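# Reassemble the aquarium canister filter with two arms

## Task

Rebuild the aquarium filter: seat both trays fully at the bottom of the canister, fit the rubber ring into the groove around the canister rim, and mount the head so that both latches hook onto the canister with their levers raised. The filter must end upright.

## Robot and tools

Robot: two seven-joint arms, left_arm and right_arm, each ending in a parallel two-finger gripper. Base positions in the scene frame: left_arm (+0.040, +0.402, +0.031) m, right_arm (+0.026, -0.389, +0.031) m, each turned very slightly about z. A camera stand sits behind the arms.

Frames: the scene frame has its origin on the table surface between the arms, +z up, +x out over the table, with left_arm on the +y side (arm names do not match image sides). Fixed cameras and the table use the scene frame. Everything about a hand (printed pose, velocities, targets, offsets, wrist camera poses) uses that arm's own base frame. In the gripper's own axes the fingers point along +z and close along y. end_effector_position is the spot between the pads when shut; fingertips stick out about 19 mm past it when closed, 6 mm when fully open. Printed poses can be off by a few centimetres, worse at long reach.

The 16-number row: every motion command is a row of 16 numbers, each in [-1, 1], always for both arms: left dx, dy, dz, rx, ry, rz, left gripper position, left gripper speed, then the same eight for the right arm. dx..rz are an offset (not a pose) from that arm's Hand target as it stood when the action or call began, along that arm's base axes; 1.0 equals 0.6 m or 180 degrees. rx, ry, rz form a single rotation vector, turning about the Hand target's position. A translation longer than 1.0 is shrunk along its direction. Repeating an offset in a new call moves the hand further. Six zeros re-command the current Hand target (useful to stop pressing or to close a gap where the gripper settled short).

Gripper numbers in the row are absolute commands, not offsets. position: +1 fully open (85 mm), 0 roughly 45 mm, -1 shut; the mapping is not linear, so check position_measured_pct (about 50 minus 50 times the position). speed: roughly 20 mm/s at -1, 85 at 0, 150 at +1. To keep a gripper unchanged, resend its previous position and speed; 0 is itself a command. To grip, request a position narrower than the part and hold it; slow closes give about 100 N per pad, faster closes from a centimetre or more away grip harder. To release, request a little wider than the part.

execute_actions(actions, cameras): actions is a list of actions; each action is a table of up to 15 rows, one per 1/30 s step, and a short table repeats its last row to fill 15 steps. All rows of one action count from the same start pose. cameras: list of names, ["all"], [] or null; an empty actions list returns images and the full state.

move(target, speed, blend, blocking, cameras): target is one 16-number row or a list of up to 15 rows, every row an offset from the same starting Hand targets. speed in m/s, 0.002 to 0.5 (default 0.25), one value or one per target; turning is capped at twice that in rad/s and at 0.873 rad/s. blend in metres rounds corners of a list (0 = stop at each). blocking=false returns early while the move continues. Paths do not avoid obstacles or the other arm, and run at most 10 s. The result adds a move: line (done, off_target, moving, held, fault) and any limits (paced = clipped pose, held = steps withheld).

wait(seconds 0 to 10): the arms keep their last command. stop(): brakes a running move; fingers keep going. zoom_image(camera, region [x0, y0, x1, y1] in pixels, at most 504 by 504) enlarges part of the newest image of that camera. clear_fault(arm): clears a reported torque fault on left_arm or right_arm. finished_scene(scene): ends the current scene, given its number; only call it when the filter is fully assembled and stable with no help from the robot.

Controller behaviour: commanded orientation is clipped each step to within 32 degrees of the measured one; large wrist turns can swing the elbow. Joint ranges in rad: waist, upper arm roll, forearm roll, wrist roll ±69.115; shoulder ±2.250; elbow ±2.580; wrist pitch ±2.100. A clearance check may hold back commands that bring the arms close together (fingers excepted) but does not guarantee no contact.

Results: end_effector_position (m) and end_effector_quat_wxyz in the arm's base frame; Hand target (the last commanded pose after clipping); Tool commands; joint positions, velocities (may say within noise) and torques; flange force along the gripper's x y z (includes held weight, noisy); gripper object_status (0 moving, 1 blocked opening, 2 stopped on something before the request, 3 reached the request, pads met or soft grip), position_measured_pct and motor_current_ma (about 1000 on a firm stop, near 0 in air); step readings after actions; Wrist depth as 7x7 cells in mm (164 to 4000, - for none). Cameras: cam_head_left, cam_head_right, cam_high, cam_low, cam_left_wrist, cam_right_wrist, each 896x504.

Avoid: the arms are stiff, so targets even millimetres beyond a firm contact press very hard; fast moves hit harder. Never let parts drop, fall far or leave the table, never release a moving part, and avoid slams, hard pushes, hard squeezing of a part still resting on something, fast swinging of loads, and any contact or gripping between the two arms. Torque overloads or joints straying over 5 degrees stop the arm until clear_fault. Long holds, stretched poses or pushing at unreachable targets heat motors; at 75 C the arm sags and stops for a while (MOTOR HOT warns at 60 C). Loose parts may occasionally get nudged by outside pushes.

Each tool is called by a JSON object that holds its "name" and its "arguments".

## Session

Scene 1 solved. Starting scene 2.

{"name": "execute_actions", "arguments": {"actions": []}}

{"name": "zoom_image", "arguments": {"camera": "cam_head_left", "region": [400, 170, 760, 420]}}

{"name": "zoom_image", "arguments": {"camera": "cam_high", "region": [280, 130, 680, 340]}}

Scene clock: 0.00 s.
left_arm: end_effector_position=(+0.8497, -0.3037, +0.1203) position_measured_pct=0.0 object_status=3 motor_current_ma=0 end_effector_quat_wxyz=(+0.332, +0.835, +0.104, +0.426) | right_arm: end_effector_position=(+0.5565, -0.1654, +0.3112) position_measured_pct=0.0 object_status=3 motor_current_ma=0 end_effector_quat_wxyz=(-0.107, +0.686, +0.602, +0.394)
Joint positions: left_arm=[0.583 1.324 -0.92 1.085 -0.763 -0.756 0.621] | right_arm=[0.61 0.665 0.082 1.223 -0.898 1.439 0.76]
Joint velocities: within noise
Joint torques (N m): no reading
Flange force (N): no reading
Wrist depth (mm): cam_left_wrist=[1900 2351 2493 2483 2240 2232 2580 / 1754 2072 2590 2590 2351 2631 2751 / 1609 1878 2294 2695 2098 2858 2895 / 1507 1787 2078 2368 2521 3055 3041 / 1411 1641 1916 2255 2833 3128 3282 / 293 1500 1740 2092 2493 3234 3435 / 272 310 366 1857 2263 2908 3299] | cam_right_wrist=[742 800 867 949 1047 3157 3349 / 684 732 784 857 927 2774 3157 / 634 677 725 778 846 2521 2751 / 590 625 665 714 766 2255 2474 / 539 484 615 658 703 749 2248 / 500 488 546 611 652 696 2046 / 480 484 534 573 604 643 1884]
Hand target: left_arm +0.8497, -0.3037, +0.1203; +0.332, +0.835, +0.104, +0.426 | right_arm +0.5565, -0.1654, +0.3112; -0.107, +0.686, +0.602, +0.394
Tool commands: left_gripper/position=+1.0 left_gripper/speed=+1.0 right_gripper/position=+1.0 right_gripper/speed=+1.0

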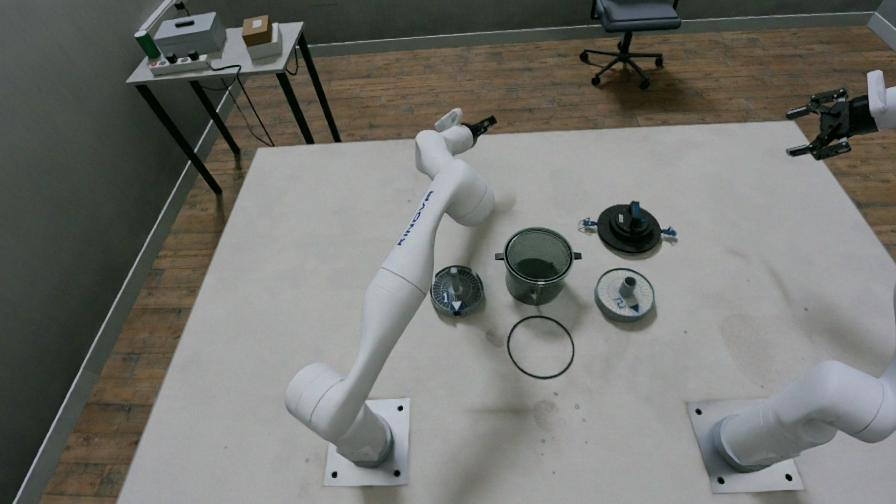

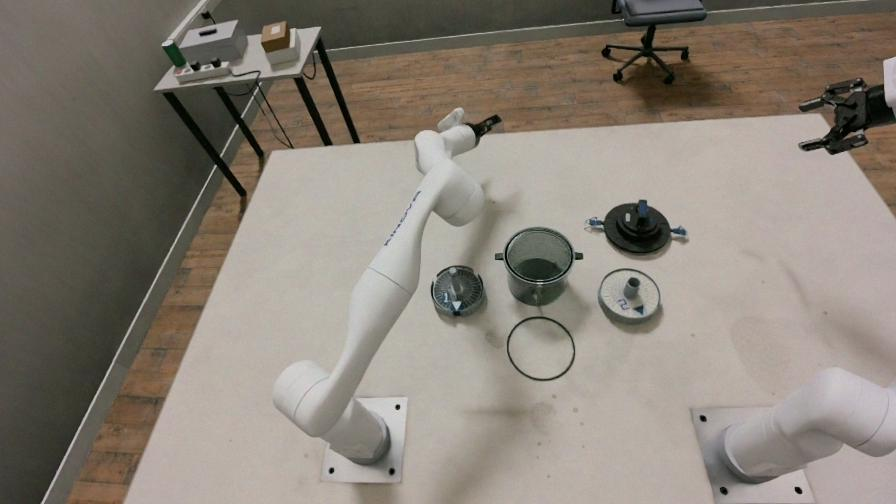

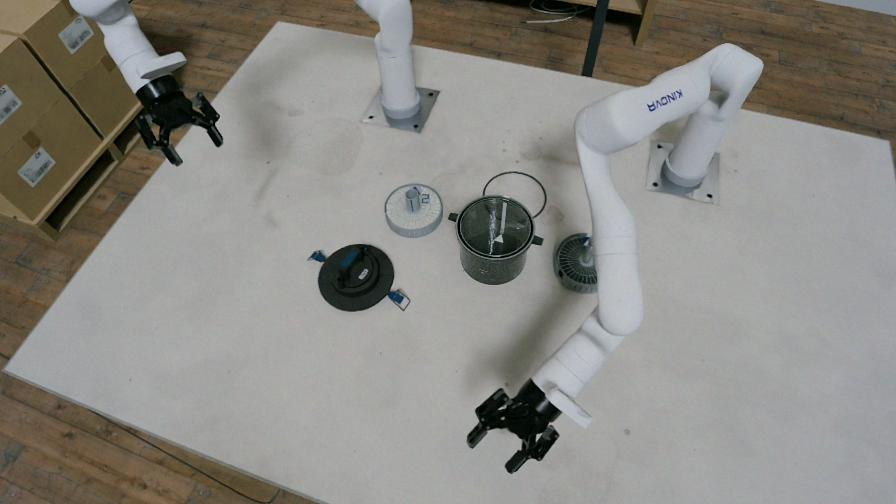

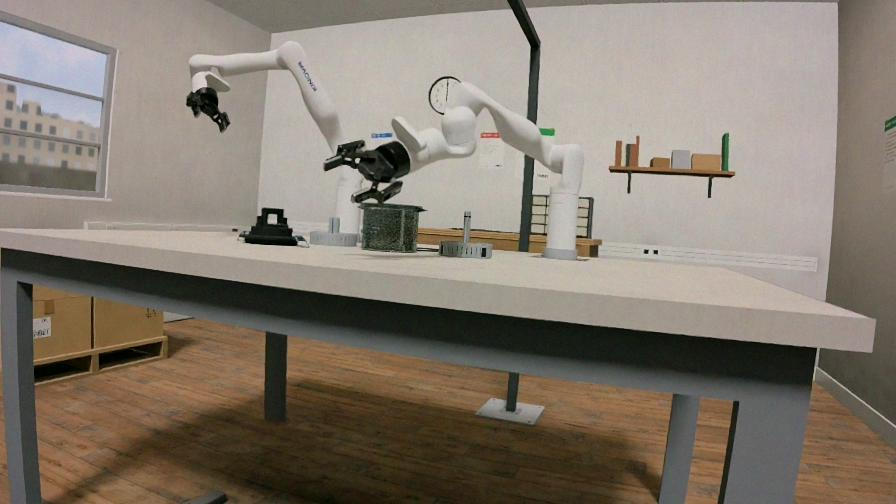

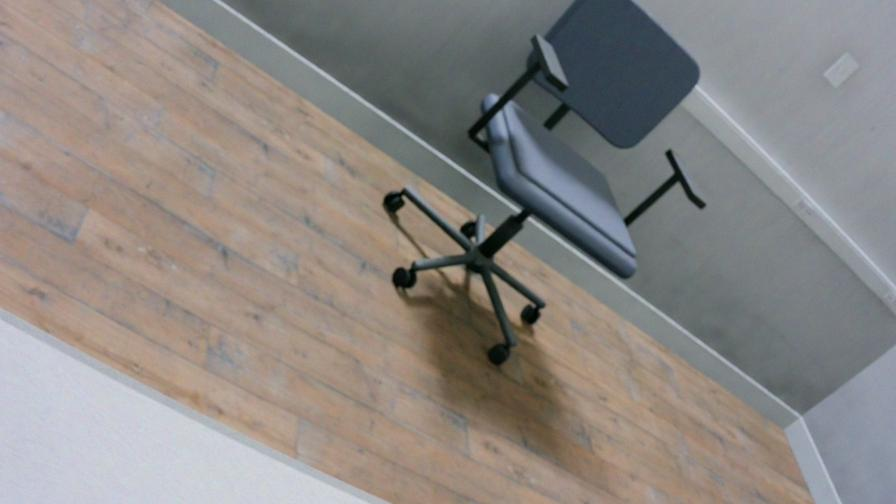

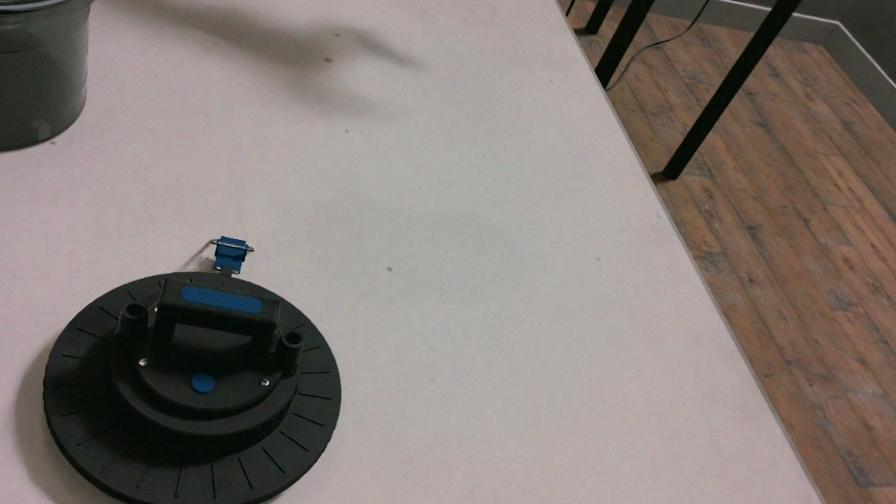

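Scaled by 1.400 from the camera's 896x504 image, which has a finer 1280x720 frame.

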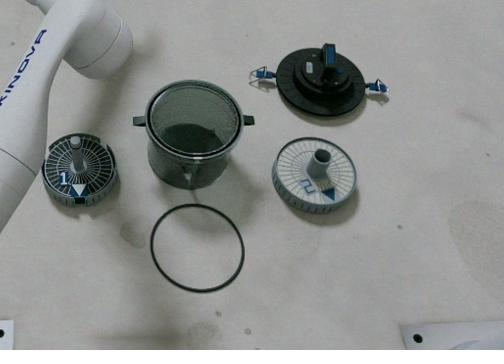

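Scaled by 1.260 from the camera's 896x504 image, which has a finer 1280x720 frame.

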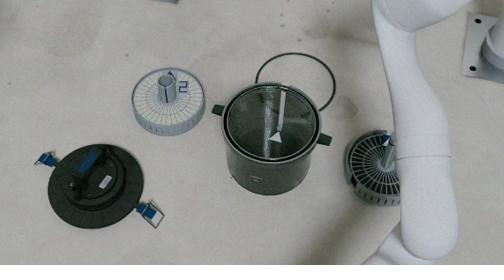

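{"name": "move", "arguments": {"target": [[-0.25,0.05,0.38,-0.1,0.078,0.196,0,0, -0.116,0.27,0,-0.145,-0.039,0.253,0.3,0],[-0.7262,0.1595,0.2797,-0.4,0.3118,0.7841,0,0, -0.233,0.5398,-0.0353,-0.2905,-0.0789,0.5058,0.3,0]], "speed": 0.3, "blend": [0.05,0], "cameras": ["cam_left_wrist","cam_right_wrist","cam_high"]}}

Scene clock: 43.97 s.
left_arm: end_effector_position=(+0.4140, -0.2080, +0.2881) position_measured_pct=49.8 object_status=3 motor_current_ma=0 end_effector_quat_wxyz=(+0.000, +0.000, +1.000, +0.000) | right_arm: end_effector_position=(+0.4167, +0.1585, +0.2900) position_measured_pct=35.1 object_status=3 motor_current_ma=0 end_effector_quat_wxyz=(+0.000, +0.001, +1.000, +0.000)
Joint positions: left_arm=[0.551 0.39 -0.208 1.425 0.081 1.334 1.91] | right_arm=[-0.29 0.348 -0.184 1.481 0.064 1.319 1.09]
Joint torques (N m): left_arm=[0.96 -17.28 0.06 -6.8 0.17 0.02 -0.08] | right_arm=[0.41 -15.37 -0.44 -9.25 0 0.22 -0.09]
Flange force (N): left_arm=[-8.9 -2.4 -4.5] | right_arm=[2.3 -0.3 2.1]
Wrist depth (mm): cam_left_wrist=[463 462 462 464 463 464 464 / 463 461 463 463 463 464 464 / 461 462 464 434 465 462 465 / 461 462 463 432 434 464 463 / 459 461 461 432 462 462 462 / 459 459 460 433 461 461 461 / 459 460 460 461 461 464 462] | cam_right_wrist=[471 469 467 466 465 464 463 / 470 470 467 466 465 464 462 / 470 468 467 433 433 462 462 / 469 468 466 435 433 463 462 / 469 468 467 434 432 462 460 / 468 467 467 464 463 462 345 / 467 467 464 463 463 462 459]
Hand target: left_arm +0.4140, -0.2080, +0.2881; +0.000, +0.000, +1.000, +0.000 | right_arm +0.4167, +0.1585, +0.2900; +0.000, +0.001, +1.000, +0.000
Off the commanded pose: left_arm 0.000 m, 0 deg | right_arm 0.000 m, 0 deg.
move: done
Images, in order (width x height): cam_high 896x504, cam_left_wrist 896x504, cam_right_wrist 896x504.

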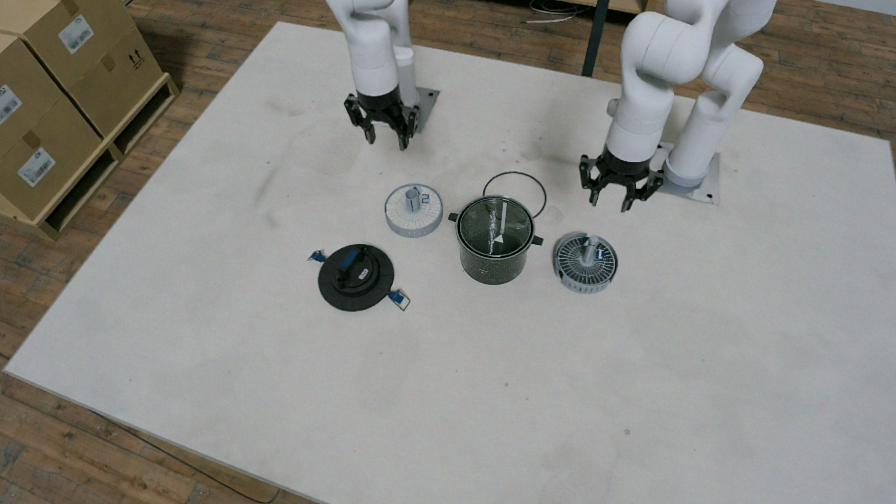

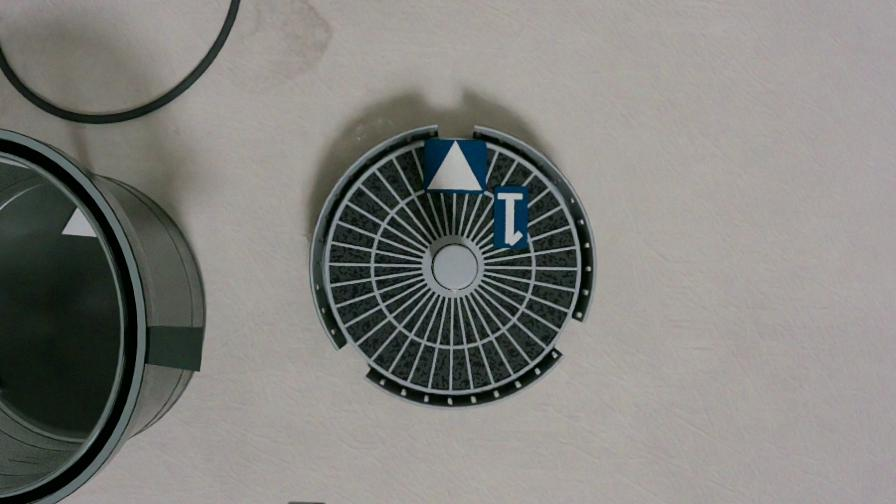

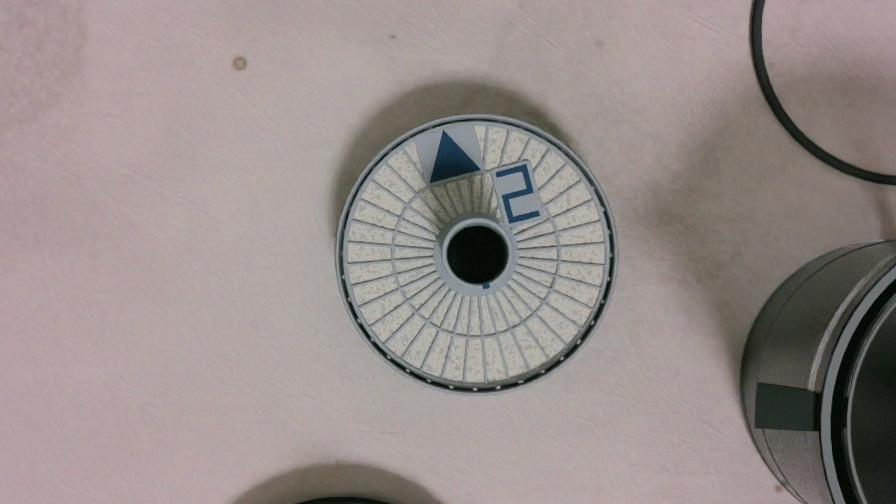

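{"name": "zoom_image", "arguments": {"camera": "cam_left_wrist", "region": [290, 106, 610, 426]}}

{"name": "zoom_image", "arguments": {"camera": "cam_right_wrist", "region": [320, 96, 640, 416]}}

Scaled by 1.575 from the camera's 896x504 image, which has a finer 1280x720 frame.

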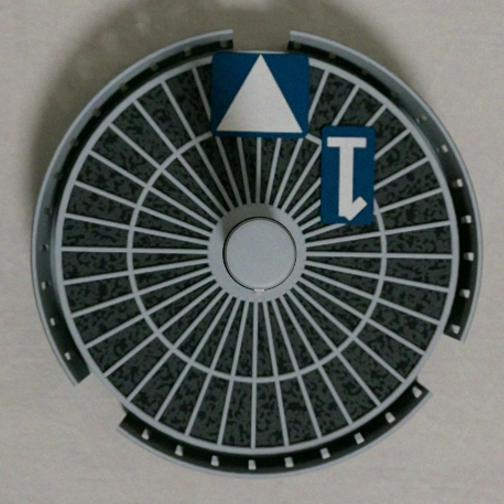

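Scaled by 1.575 from the camera's 896x504 image, which has a finer 1280x720 frame.

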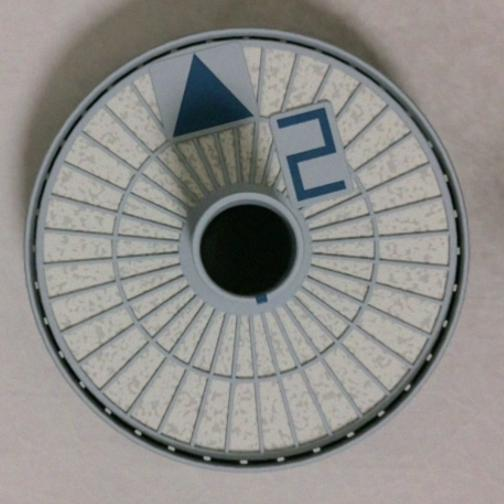

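{"name": "move", "arguments": {"target": [0.0482,-0.3478,0.12,0,0,0,0,0, 0,0,0,0,0,0,0.3,0], "speed": 0.3, "cameras": ["cam_left_wrist"]}}

{"name": "zoom_image", "arguments": {"camera": "cam_left_wrist", "region": [258, 61, 638, 441]}}

Scene clock: 76.33 s.
left_arm: end_effector_position=(+0.4429, -0.4167, +0.3601) position_measured_pct=49.8 object_status=3 motor_current_ma=0 end_effector_quat_wxyz=(+0.000, +0.000, +1.000, +0.000) | right_arm: end_effector_position=(+0.4167, +0.1585, +0.2900) position_measured_pct=35.1 object_status=3 motor_current_ma=0 end_effector_quat_wxyz=(+0.000, +0.001, +1.000, +0.000)
Joint positions: left_arm=[0.738 0.829 -0.118 0.408 0.092 1.906 2.26] | right_arm=[-0.29 0.348 -0.184 1.481 0.064 1.319 1.09]
Joint torques (N m): left_arm=[0.96 -24.6 0.69 -6.83 0.1 0.01 -0.02] | right_arm=[0.37 -15.4 -0.52 -9.29 0.05 0.23 -0.08]
Flange force (N): left_arm=no reading | right_arm=[2.4 -0.4 2.2]
Wrist depth (mm): cam_left_wrist=[533 530 536 533 535 534 537 / 501 502 533 530 531 534 536 / 502 503 531 533 533 508 504 / 500 532 530 532 536 503 505 / 530 530 532 531 530 533 534 / 508 531 529 531 530 531 532 / 483 530 528 532 532 531 532] | cam_right_wrist=[471 469 467 466 465 464 463 / 469 469 467 465 465 464 462 / 469 468 468 434 433 462 463 / 469 469 466 434 433 462 461 / 468 467 465 435 433 462 462 / 468 467 466 465 462 462 345 / 467 467 465 464 463 462 459]
Hand target: left_arm +0.4429, -0.4167, +0.3601; +0.000, +0.000, +1.000, +0.000 | right_arm +0.4167, +0.1585, +0.2900; +0.000, +0.001, +1.000, +0.000
Off the commanded pose: left_arm 0.000 m, 0 deg | right_arm 0.000 m, 0 deg.
move: done
Images, in order (width x height): cam_left_wrist 896x504.

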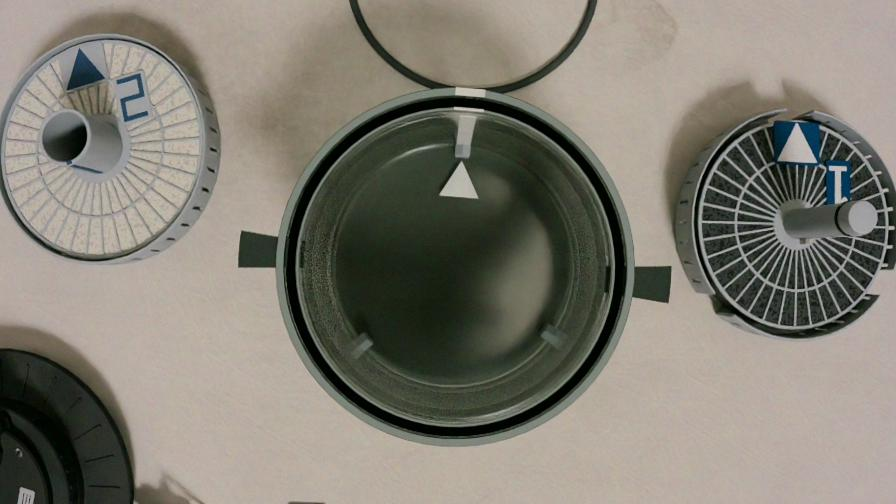

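Scaled by 1.326 from the camera's 896x504 image, which has a finer 1280x720 frame.

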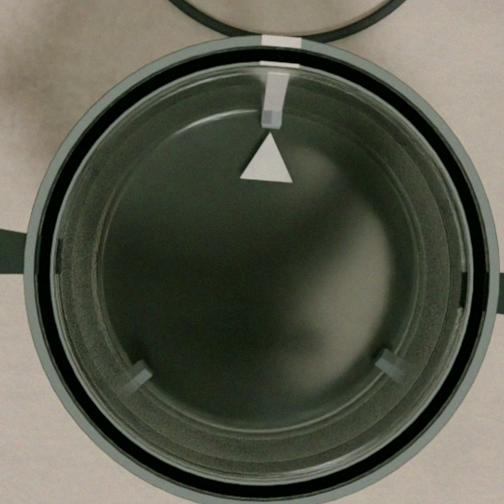

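{"name": "move", "arguments": {"target": [[-0.137,0.3535,-0.3668,0,0,0,0,0, 0,0,0,0,0,0,0.3,0],[-0.137,0.3535,-0.5102,0,0,0,0,0, 0,0,0,0,0,0,0.3,0]], "speed": [0.25,0.1], "cameras": ["cam_left_wrist"]}}

{"name": "move", "arguments": {"target": [0,0,0,0,0,0,-0.75,-1, 0,0,0,0,0,0,0.3,0], "cameras": ["cam_left_wrist"]}}

Scene clock: 106.40 s.
left_arm: end_effector_position=(+0.3607, -0.2046, +0.0540) position_measured_pct=49.8 object_status=3 motor_current_ma=0 end_effector_quat_wxyz=(+0.000, +0.000, +1.000, +0.000) | right_arm: end_effector_position=(+0.4167, +0.1585, +0.2900) position_measured_pct=35.1 object_status=3 motor_current_ma=0 end_effector_quat_wxyz=(+0.000, +0.001, +1.000, +0.000)
Joint positions: left_arm=[0.567 0.618 -0.157 1.947 0.164 0.588 1.872] | right_arm=[-0.29 0.348 -0.184 1.481 0.064 1.319 1.09]
Joint torques (N m): left_arm=[0.93 -17.37 0.14 -3.1 0.1 -0.01 -0.04] | right_arm=[0.33 -15.38 -0.49 -9.22 0.06 0.27 -0.08]
Flange force (N): left_arm=[-7.3 -1.7 -0.1] | right_arm=[2.2 -0.5 2.2]
Wrist depth (mm): cam_left_wrist=[231 230 230 231 231 231 231 / 230 231 230 230 231 231 231 / 230 230 231 230 230 230 230 / 229 230 201 200 201 230 230 / 229 230 201 199 200 230 230 / 229 201 201 200 199 201 230 / 229 201 200 199 201 201 230] | cam_right_wrist=[470 469 469 466 465 464 463 / 470 468 467 466 465 464 461 / 470 468 467 434 434 463 462 / 469 468 467 434 433 463 461 / 468 467 467 433 433 463 461 / 468 467 465 463 463 462 344 / 468 467 466 463 463 461 460]
Hand target: left_arm +0.3607, -0.2046, +0.0540; +0.000, +0.000, +1.000, +0.000 | right_arm +0.4167, +0.1585, +0.2900; +0.000, +0.001, +1.000, +0.000
Off the commanded pose: left_arm 0.000 m, 0 deg | right_arm 0.000 m, 0 deg.
move: done
Images, in order (width x height): cam_left_wrist 896x504.

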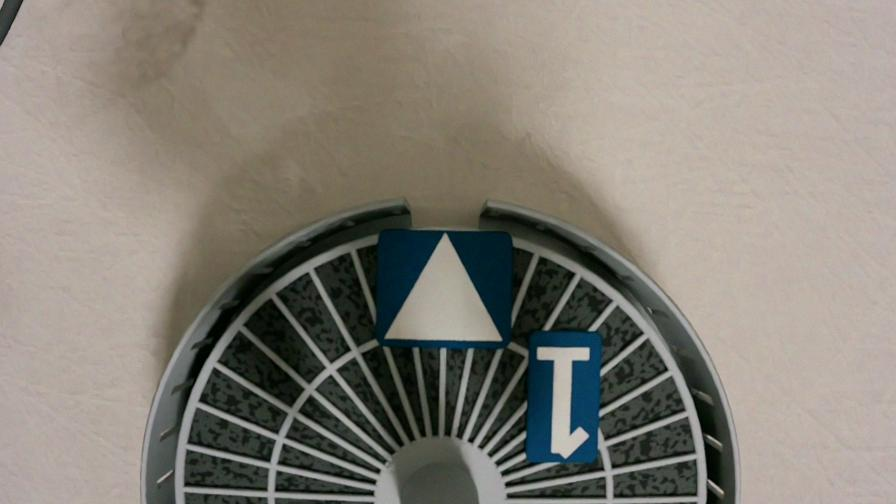

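Scene clock: 108.23 s.
left_arm: end_effector_position=(+0.3607, -0.2046, +0.0540) position_measured_pct=80.5 object_status=0 motor_current_ma=1000 end_effector_quat_wxyz=(+0.000, +0.000, +1.000, +0.000) | right_arm: end_effector_position=(+0.4167, +0.1585, +0.2900) position_measured_pct=35.1 object_status=3 motor_current_ma=0 end_effector_quat_wxyz=(+0.000, +0.001, +1.000, +0.000)
Joint positions: left_arm=[0.567 0.618 -0.157 1.947 0.165 0.588 1.872] | right_arm=[-0.29 0.348 -0.184 1.481 0.064 1.319 1.09]
Joint torques (N m): left_arm=[1.24 -12.99 0.51 -2.94 0.18 -0.96 -0.01] | right_arm=[0.35 -15.4 -0.52 -9.26 0.05 0.25 -0.07]
Flange force (N): left_arm=[-4.5 0.9 -12.3] | right_arm=[2.3 -0.4 2.2]
Wrist depth (mm): cam_left_wrist=[231 231 231 231 231 231 231 / 230 230 230 230 231 231 231 / 230 230 230 230 230 230 231 / 230 230 201 200 202 230 230 / 229 229 201 199 200 229 230 / 229 200 201 201 200 201 230 / 229 200 201 199 201 201 229] | cam_right_wrist=[470 468 467 466 466 464 462 / 470 468 467 465 465 464 463 / 469 468 467 434 434 463 462 / 469 468 467 434 434 463 462 / 469 467 466 434 433 463 461 / 468 467 465 463 463 462 344 / 468 466 464 464 463 461 459]
Hand target: left_arm +0.3607, -0.2046, +0.0540; +0.000, +0.000, +1.000, +0.000 | right_arm +0.4167, +0.1585, +0.2900; +0.000, +0.001, +1.000, +0.000
Off the commanded pose: left_arm 0.000 m, 0 deg | right_arm 0.000 m, 0 deg.
move: done
Images, in order (width x height): cam_left_wrist 896x504.

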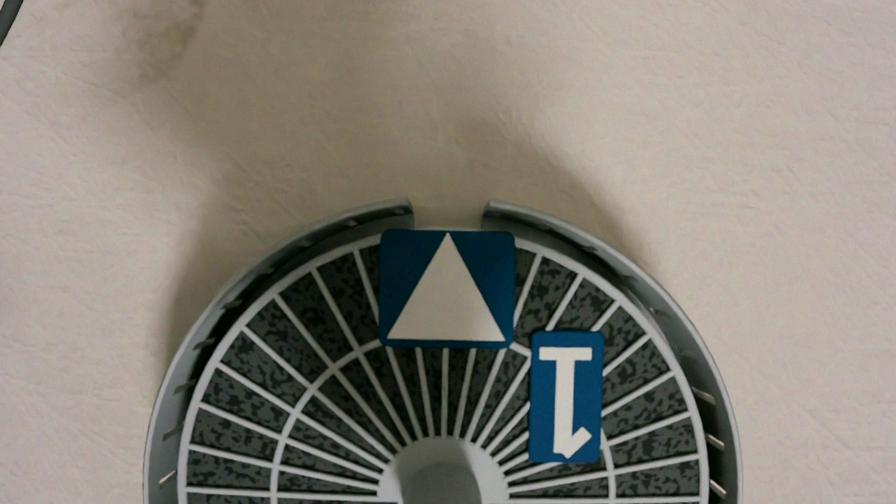

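{"name": "move", "arguments": {"target": [[0,0,0.25,0,0,0,-0.75,-1, 0,0,0,0,0,0,0.3,0],[0.0475,-0.3468,0.25,0,0,-0.0222,-0.75,-1, 0,0,0,0,0,0,0.3,0]], "speed": [0.12,0.2], "blend": [0.03,0], "cameras": ["cam_left_wrist"]}}

{"name": "zoom_image", "arguments": {"camera": "cam_left_wrist", "region": [120, 140, 780, 504]}}

Scene clock: 129.00 s.
left_arm: end_effector_position=(+0.3892, -0.4127, +0.2040) position_measured_pct=80.5 object_status=2 motor_current_ma=1000 end_effector_quat_wxyz=(+0.000, +0.035, +0.999, +0.000) | right_arm: end_effector_position=(+0.4167, +0.1585, +0.2900) position_measured_pct=35.1 object_status=3 motor_current_ma=0 end_effector_quat_wxyz=(+0.000, +0.001, +1.000, +0.000)
Joint positions: left_arm=[0.83 0.689 -0.116 1.188 0.077 1.269 2.219] | right_arm=[-0.29 0.348 -0.184 1.481 0.064 1.319 1.09]
Joint torques (N m): left_arm=[0.91 -23.14 0.28 -7.34 0.11 0.06 -0.05] | right_arm=[0.35 -15.37 -0.5 -9.24 0.05 0.24 -0.07]
Flange force (N): left_arm=[-8.1 -5.4 -1.3] | right_arm=[2.3 -0.4 2.1]
Wrist depth (mm): cam_left_wrist=[379 378 379 379 380 380 380 / 378 378 378 379 378 379 380 / 346 377 378 257 379 379 379 / 347 377 201 200 201 377 379 / 346 201 201 200 200 214 379 / 376 201 201 201 200 201 378 / 375 201 201 199 201 201 377] | cam_right_wrist=[470 469 468 467 465 464 463 / 470 469 467 466 465 463 461 / 470 468 467 434 434 463 463 / 469 467 466 434 434 463 462 / 469 467 466 434 433 462 462 / 468 466 466 463 463 462 344 / 467 467 465 463 463 461 341]
Hand target: left_arm +0.3892, -0.4127, +0.2040; +0.000, +0.035, +0.999, +0.000 | right_arm +0.4167, +0.1585, +0.2900; +0.000, +0.001, +1.000, +0.000
Off the commanded pose: left_arm 0.000 m, 0 deg | right_arm 0.000 m, 0 deg.
move: done
Images, in order (width x height): cam_left_wrist 896x504.

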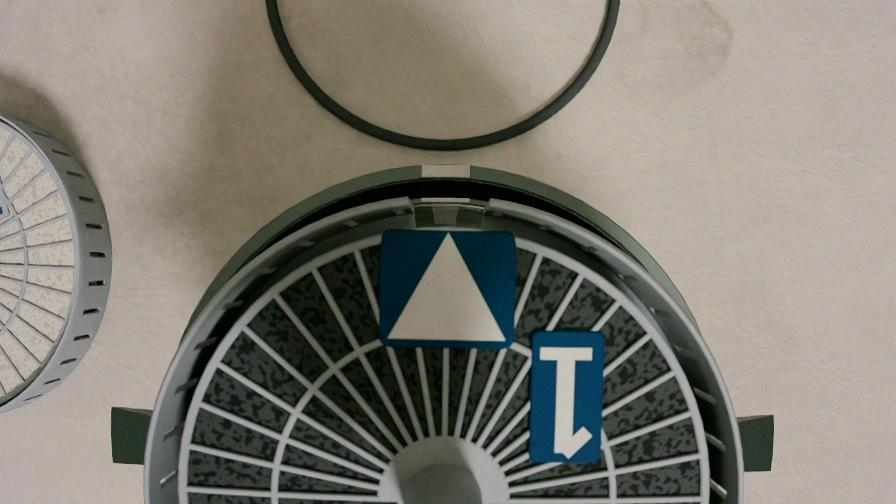

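Region (120, 140, 780, 504) is 660x364 pixels. A region can be at most 504 by 504 pixels.

{"name": "move", "arguments": {"target": [0.0025,0,-0.225,0,0,0,-0.75,-1, 0,0,0,0,0,0,0.3,0], "speed": 0.07, "cameras": ["cam_left_wrist"]}}

{"name": "zoom_image", "arguments": {"camera": "cam_left_wrist", "region": [340, 100, 560, 280]}}

Scene clock: 144.33 s.
left_arm: end_effector_position=(+0.3907, -0.4127, +0.0690) position_measured_pct=80.5 object_status=2 motor_current_ma=1000 end_effector_quat_wxyz=(+0.000, +0.035, +0.999, +0.000) | right_arm: end_effector_position=(+0.4167, +0.1585, +0.2900) position_measured_pct=35.1 object_status=3 motor_current_ma=0 end_effector_quat_wxyz=(+0.000, +0.001, +1.000, +0.000)
Joint positions: left_arm=[0.828 0.843 -0.109 1.357 0.1 0.947 2.198] | right_arm=[-0.29 0.348 -0.184 1.481 0.064 1.319 1.09]
Joint torques (N m): left_arm=[0.96 -24.14 0.26 -5.78 0.09 0.09 -0.03] | right_arm=[0.38 -15.42 -0.48 -9.25 0.06 0.25 -0.07]
Flange force (N): left_arm=[-8.3 -5.4 1.1] | right_arm=[2.3 -0.3 2.2]
Wrist depth (mm): cam_left_wrist=[244 244 244 244 244 244 245 / 243 244 - 239 - 245 244 / - - - 243 - - 244 / 243 - 201 200 201 244 244 / 243 201 201 200 200 200 244 / - 201 201 201 199 201 243 / 242 200 200 200 201 201 243] | cam_right_wrist=[471 469 468 466 466 464 463 / 469 469 467 466 465 464 462 / 470 468 467 434 434 463 461 / 469 468 466 433 434 463 461 / 468 468 466 435 433 463 419 / 468 467 466 464 462 461 344 / 467 466 465 464 462 461 418]
Hand target: left_arm +0.3907, -0.4127, +0.0690; +0.000, +0.035, +0.999, +0.000 | right_arm +0.4167, +0.1585, +0.2900; +0.000, +0.001, +1.000, +0.000
Off the commanded pose: left_arm 0.000 m, 0 deg | right_arm 0.000 m, 0 deg.
move: done
Images, in order (width x height): cam_left_wrist 896x504.

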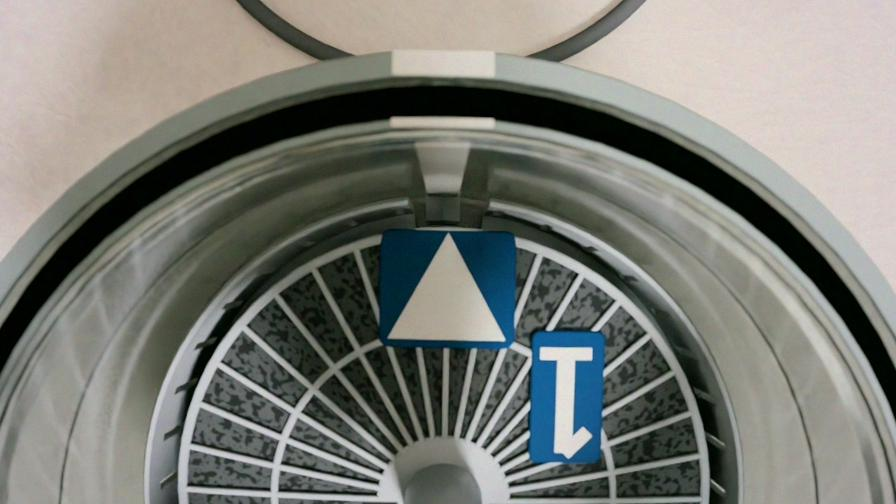

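Scaled by 2.291 from the camera's 896x504 image, which has a finer 1280x720 frame.

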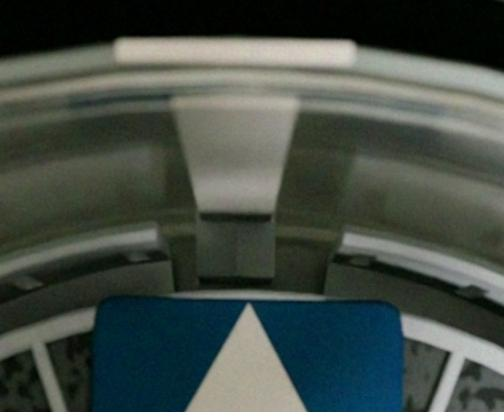

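{"name": "move", "arguments": {"target": [[0,-0.0017,0,0,0,0.0022,-0.75,-1, 0,0,0,0,0,0,0.3,0],[0,-0.0017,-0.0153,0,0,0.0022,-0.75,-1, 0,0,0,0,0,0,0.3,0]], "speed": 0.02, "cameras": ["cam_left_wrist"]}}

{"name": "zoom_image", "arguments": {"camera": "cam_left_wrist", "region": [340, 100, 560, 280]}}

Scene clock: 154.17 s.
left_arm: end_effector_position=(+0.3907, -0.4137, +0.0598) position_measured_pct=80.5 object_status=2 motor_current_ma=1000 end_effector_quat_wxyz=(+0.000, +0.031, +1.000, +0.000) | right_arm: end_effector_position=(+0.4167, +0.1585, +0.2900) position_measured_pct=35.1 object_status=3 motor_current_ma=0 end_effector_quat_wxyz=(+0.000, +0.001, +1.000, +0.000)
Joint positions: left_arm=[0.83 0.857 -0.11 1.36 0.104 0.929 2.203] | right_arm=[-0.29 0.348 -0.184 1.481 0.064 1.319 1.09]
Joint torques (N m): left_arm=[0.95 -24.24 0.24 -5.5 0.12 0.12 -0.06] | right_arm=[0.38 -15.41 -0.5 -9.27 0.04 0.25 -0.07]
Flange force (N): left_arm=[-8.7 -6.0 1.2] | right_arm=[2.3 -0.4 2.3]
Wrist depth (mm): cam_left_wrist=[235 235 235 235 236 235 236 / 234 234 - - 235 235 235 / - - - 235 - - - / 234 - 201 200 201 235 235 / 233 201 201 199 200 207 235 / 233 201 201 201 200 201 - / 233 201 200 200 200 201 234] | cam_right_wrist=[470 470 468 467 465 465 462 / 470 469 467 466 465 463 463 / 468 469 467 434 434 463 462 / 469 468 467 435 433 463 461 / 470 467 465 434 433 462 428 / 468 466 465 464 463 461 344 / 468 466 466 463 462 461 426]
Hand target: left_arm +0.3907, -0.4137, +0.0598; +0.000, +0.031, +1.000, +0.000 | right_arm +0.4167, +0.1585, +0.2900; +0.000, +0.001, +1.000, +0.000
Off the commanded pose: left_arm 0.000 m, 0 deg | right_arm 0.000 m, 0 deg.
move: done
Images, in order (width x height): cam_left_wrist 896x504.

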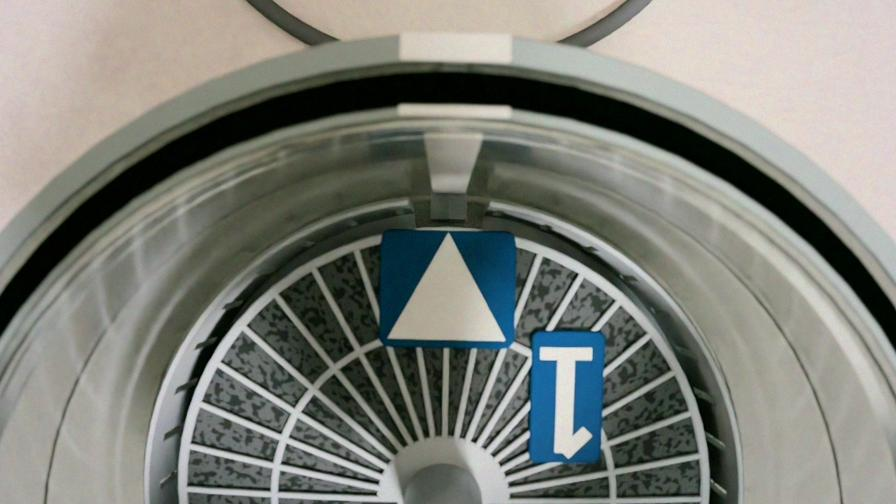

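Scaled by 2.291 from the camera's 896x504 image, which has a finer 1280x720 frame.

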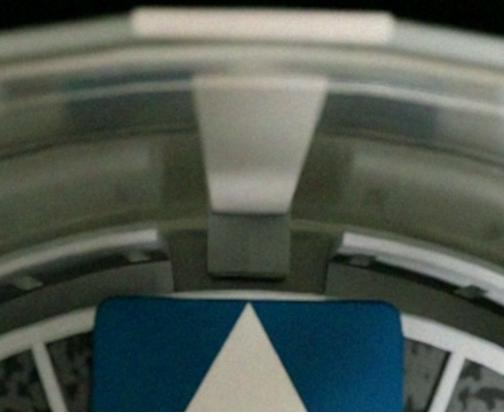

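{"name": "move", "arguments": {"target": [0,0,-0.0022,0,0,0,-0.75,-1, 0,0,0,0,0,0,0.3,0], "speed": 0.02}}

Scene clock: 158.17 s.
left_arm: end_effector_position=(+0.3907, -0.4137, +0.0585) position_measured_pct=80.5 object_status=2 motor_current_ma=1000 end_effector_quat_wxyz=(+0.000, +0.031, +1.000, +0.000) | right_arm: end_effector_position=(+0.4167, +0.1585, +0.2900) position_measured_pct=35.1 object_status=3 motor_current_ma=0 end_effector_quat_wxyz=(+0.000, +0.001, +1.000, +0.000)
Joint positions: left_arm=[0.83 0.859 -0.11 1.361 0.104 0.926 2.203] | right_arm=[-0.29 0.348 -0.184 1.481 0.064 1.319 1.09]
Joint torques (N m): left_arm=[2.47 -12.63 1.66 -3.74 0.66 -2.15 0.04] | right_arm=[0.36 -15.38 -0.5 -9.23 0.06 0.26 -0.07]
Flange force (N): left_arm=[-4.0 2.3 -21.9] | right_arm=[2.3 -0.4 2.2]
Wrist depth (mm): cam_left_wrist=[234 234 234 234 235 235 235 / 234 234 - - - 235 235 / - - - 234 - 235 - / 234 - 201 200 201 - 234 / - 233 201 199 201 207 234 / 233 201 201 200 199 201 - / 233 201 201 200 201 201 234] | cam_right_wrist=[470 469 468 466 465 464 463 / 470 468 467 466 465 463 462 / 470 468 468 434 434 463 462 / 469 467 466 434 433 463 461 / 468 468 466 434 433 461 428 / 468 467 465 464 461 462 344 / 469 468 465 464 463 461 427]
Hand target: left_arm +0.3907, -0.4137, +0.0585; +0.000, +0.031, +1.000, +0.000 | right_arm +0.4167, +0.1585, +0.2900; +0.000, +0.001, +1.000, +0.000
Off the commanded pose: left_arm 0.000 m, 0 deg | right_arm 0.000 m, 0 deg.
move: done

{"name": "move", "arguments": {"target": [0,0,0,0,0,0,-0.3,-0.5, 0,0,0,0,0,0,0.3,0]}}

{"name": "move", "arguments": {"target": [[0,0,0.25,0,0,0,-0.3,-0.5, -0.0985,0.01,-0.2,0,0,0,0.3,0],[0.1018,-0.0064,0.4,0,0,0,-0.3,-0.5, -0.0985,0.01,-0.3783,0,0,0,0.3,0]], "speed": [0.12,0.15], "blend": [0.03,0.0], "cameras": ["cam_left_wrist","cam_right_wrist"]}}

{"name": "zoom_image", "arguments": {"camera": "cam_left_wrist", "region": [238, 41, 658, 461]}}

{"name": "zoom_image", "arguments": {"camera": "cam_right_wrist", "region": [360, 364, 600, 504]}}

Scene clock: 181.53 s.
left_arm: end_effector_position=(+0.3907, -0.4137, +0.0585) position_measured_pct=64.9 object_status=0 motor_current_ma=0 end_effector_quat_wxyz=(+0.000, +0.031, +1.000, +0.000) | right_arm: end_effector_position=(+0.4167, +0.1585, +0.2900) position_measured_pct=35.1 object_status=3 motor_current_ma=0 end_effector_quat_wxyz=(+0.000, +0.001, +1.000, +0.000)
Joint positions: left_arm=[0.83 0.859 -0.11 1.361 0.104 0.926 2.203] | right_arm=[-0.29 0.348 -0.184 1.481 0.064 1.319 1.09]
Joint torques (N m): left_arm=[1.05 -23.49 0.28 -5.3 0.16 -0.01 -0.03] | right_arm=[0.34 -15.41 -0.51 -9.26 0.04 0.27 -0.07]
Flange force (N): left_arm=[-8.6 -5.6 -0.3] | right_arm=[2.3 -0.5 2.3]
Wrist depth (mm): cam_left_wrist=[233 233 233 234 234 234 234 / 233 233 - - - 233 234 / - - - 233 - 234 - / 232 - 200 199 201 - 233 / - 200 200 199 200 211 234 / 232 200 200 200 199 200 - / 231 200 200 199 199 200 233] | cam_right_wrist=[470 469 468 467 466 465 463 / 469 469 466 466 466 463 463 / 469 468 466 434 434 464 461 / 469 468 467 434 434 463 462 / 469 467 466 434 433 463 428 / 468 467 465 465 465 463 344 / 467 466 465 465 463 462 427]
Hand target: left_arm +0.3907, -0.4137, +0.0585; +0.000, +0.031, +1.000, +0.000 | right_arm +0.4167, +0.1585, +0.2900; +0.000, +0.001, +1.000, +0.000
Off the commanded pose: left_arm 0.000 m, 0 deg | right_arm 0.000 m, 0 deg.
move: done

Scene clock: 184.13 s.
left_arm: end_effector_position=(+0.4518, -0.4175, +0.2985) position_measured_pct=64.9 object_status=3 motor_current_ma=0 end_effector_quat_wxyz=(+0.000, +0.031, +1.000, +0.000) | right_arm: end_effector_position=(+0.3576, +0.1645, +0.0630) position_measured_pct=35.1 object_status=3 motor_current_ma=0 end_effector_quat_wxyz=(+0.000, +0.001, +1.000, +0.000)
Joint positions: left_arm=[0.739 0.801 -0.105 0.668 0.075 1.675 2.182] | right_arm=[-0.376 0.569 -0.164 2.01 0.162 0.575 0.919]
Joint torques (N m): left_arm=[0.96 -24.54 0.56 -7.07 0.1 0.12 -0.03] | right_arm=[0.36 -15.47 -0.6 -5.51 0.04 0.25 -0.06]
Flange force (N): left_arm=[-14.4 -9.7 -7.7] | right_arm=[3.0 -0.5 1.3]
Wrist depth (mm): cam_left_wrist=[441 472 472 474 474 472 474 / 324 472 473 461 472 475 474 / 439 471 439 438 438 472 472 / 441 470 436 439 448 471 474 / 470 470 438 439 439 471 471 / 469 470 471 465 470 471 472 / 447 468 469 470 471 470 470] | cam_right_wrist=[242 241 241 240 240 239 238 / 242 241 240 240 239 239 238 / 241 241 240 240 239 238 238 / 241 241 209 207 208 238 237 / 241 240 209 207 206 207 237 / 241 209 209 208 206 207 237 / 241 209 208 182 207 207 237]
Hand target: left_arm +0.4518, -0.4175, +0.2985; +0.000, +0.031, +1.000, +0.000 | right_arm +0.3576, +0.1645, +0.0630; +0.000, +0.001, +1.000, +0.000
Off the commanded pose: left_arm 0.000 m, 0 deg | right_arm 0.000 m, 0 deg.
move: done
Images, in order (width x height): cam_left_wrist 896x504, cam_right_wrist 896x504.

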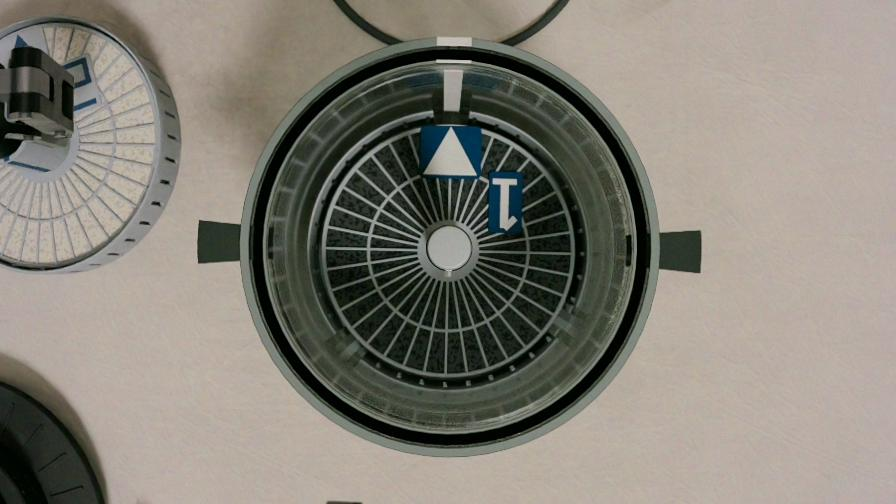

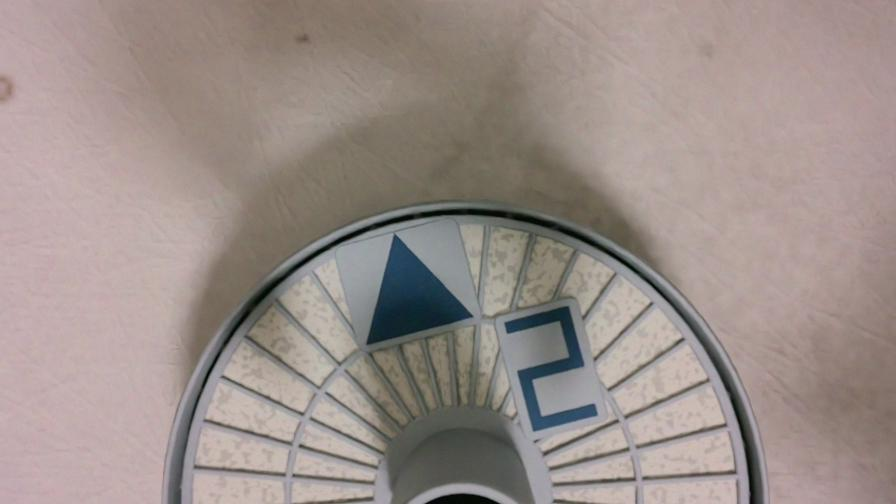

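Scaled by 1.200 from the camera's 896x504 image, which has a finer 1280x720 frame.

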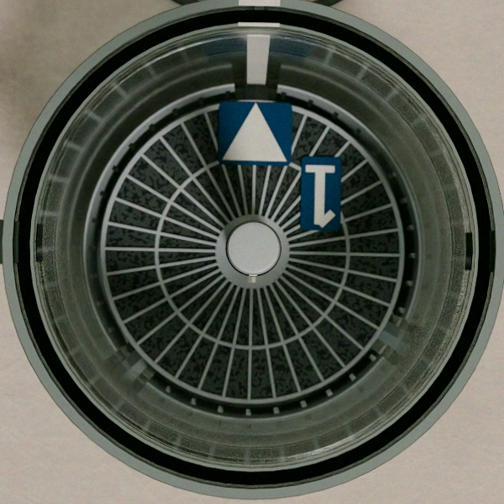

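Scaled by 2.100 from the camera's 896x504 image, which has a finer 1280x720 frame.

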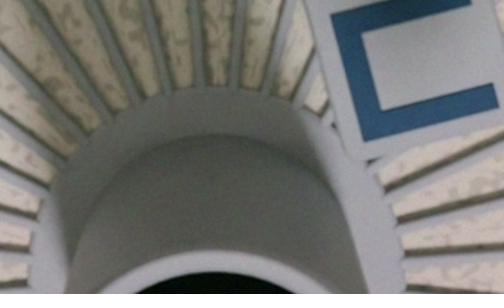

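{"name": "move", "arguments": {"target": [-0.0863,0.5958,0,0,0,0,-0.3,-0.5, 0,0,-0.0633,0,0,0,0.3,0], "speed": 0.15}}

{"name": "move", "arguments": {"target": [0,0,0,0,0,0,-0.3,-0.5, 0,0,0,0,0,0,-0.5,-1], "cameras": ["cam_right_wrist"]}}

Scene clock: 207.67 s.
left_arm: end_effector_position=(+0.4000, -0.0601, +0.2985) position_measured_pct=64.9 object_status=3 motor_current_ma=0 end_effector_quat_wxyz=(+0.000, +0.031, +1.000, +0.000) | right_arm: end_effector_position=(+0.3576, +0.1645, +0.0250) position_measured_pct=35.1 object_status=3 motor_current_ma=0 end_effector_quat_wxyz=(+0.000, +0.001, +1.000, +0.000)
Joint positions: left_arm=[0.287 0.251 -0.257 1.592 0.066 1.307 1.528] | right_arm=[-0.396 0.655 -0.138 2.033 0.187 0.465 0.896]
Joint torques (N m): left_arm=[0.86 -14.17 0.15 -6.82 0.1 0.02 -0.06] | right_arm=[0.36 -16.08 -0.5 -4.66 0.07 0.22 -0.07]
Flange force (N): left_arm=[-7.4 1.3 -4.4] | right_arm=[3.1 -0.5 1.1]
Wrist depth (mm): cam_left_wrist=[473 475 476 475 476 474 475 / 474 474 474 472 475 475 475 / 473 474 474 474 473 474 475 / 472 473 474 474 474 473 473 / 472 473 474 473 473 471 473 / 471 472 473 472 471 471 472 / 471 472 471 474 471 472 472] | cam_right_wrist=[204 203 203 202 202 201 200 / 204 203 202 202 201 201 200 / 203 203 202 201 201 201 200 / 203 203 170 169 170 200 200 / 203 171 170 169 169 170 200 / 203 171 171 171 168 170 199 / 203 171 171 169 168 169 169]
Hand target: left_arm +0.4000, -0.0601, +0.2985; +0.000, +0.031, +1.000, +0.000 | right_arm +0.3576, +0.1645, +0.0250; +0.000, +0.001, +1.000, +0.000
Off the commanded pose: left_arm 0.000 m, 0 deg | right_arm 0.000 m, 0 deg.
move: done

Scene clock: 209.47 s.
left_arm: end_effector_position=(+0.4000, -0.0601, +0.2985) position_measured_pct=64.9 object_status=3 motor_current_ma=0 end_effector_quat_wxyz=(+0.000, +0.031, +1.000, +0.000) | right_arm: end_effector_position=(+0.3576, +0.1645, +0.0250) position_measured_pct=64.5 object_status=0 motor_current_ma=1000 end_effector_quat_wxyz=(+0.000, +0.001, +1.000, +0.000)
Joint positions: left_arm=[0.286 0.251 -0.257 1.592 0.066 1.307 1.528] | right_arm=[-0.396 0.655 -0.138 2.033 0.187 0.465 0.896]
Joint torques (N m): left_arm=[0.96 -14.24 0.15 -6.82 0.11 0.04 -0.02] | right_arm=[0.5 -10.5 0.01 -5.49 0.37 -1.49 -0.06]
Flange force (N): left_arm=[-7.6 1.6 -4.3] | right_arm=[8.3 -2.4 -17.0]
Wrist depth (mm): cam_left_wrist=[474 475 474 474 475 476 475 / 475 474 474 474 474 473 473 / 472 472 474 474 476 475 472 / 473 473 473 471 473 474 474 / 472 472 474 473 473 473 473 / 471 473 472 471 474 474 474 / 471 473 472 473 472 474 471] | cam_right_wrist=[204 203 203 202 202 201 200 / 204 203 203 202 201 201 201 / 204 203 203 202 201 201 200 / 203 203 170 170 170 200 200 / 203 172 170 169 169 170 200 / 203 172 171 171 169 170 199 / 203 171 171 170 169 169 170]
Hand target: left_arm +0.4000, -0.0601, +0.2985; +0.000, +0.031, +1.000, +0.000 | right_arm +0.3576, +0.1645, +0.0250; +0.000, +0.001, +1.000, +0.000
Off the commanded pose: left_arm 0.000 m, 0 deg | right_arm 0.000 m, 0 deg.
move: done
Images, in order (width x height): cam_right_wrist 896x504.

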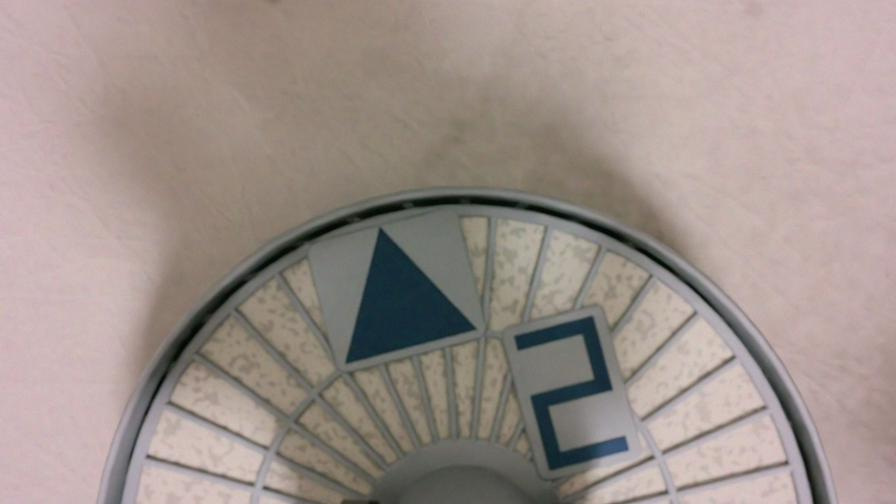

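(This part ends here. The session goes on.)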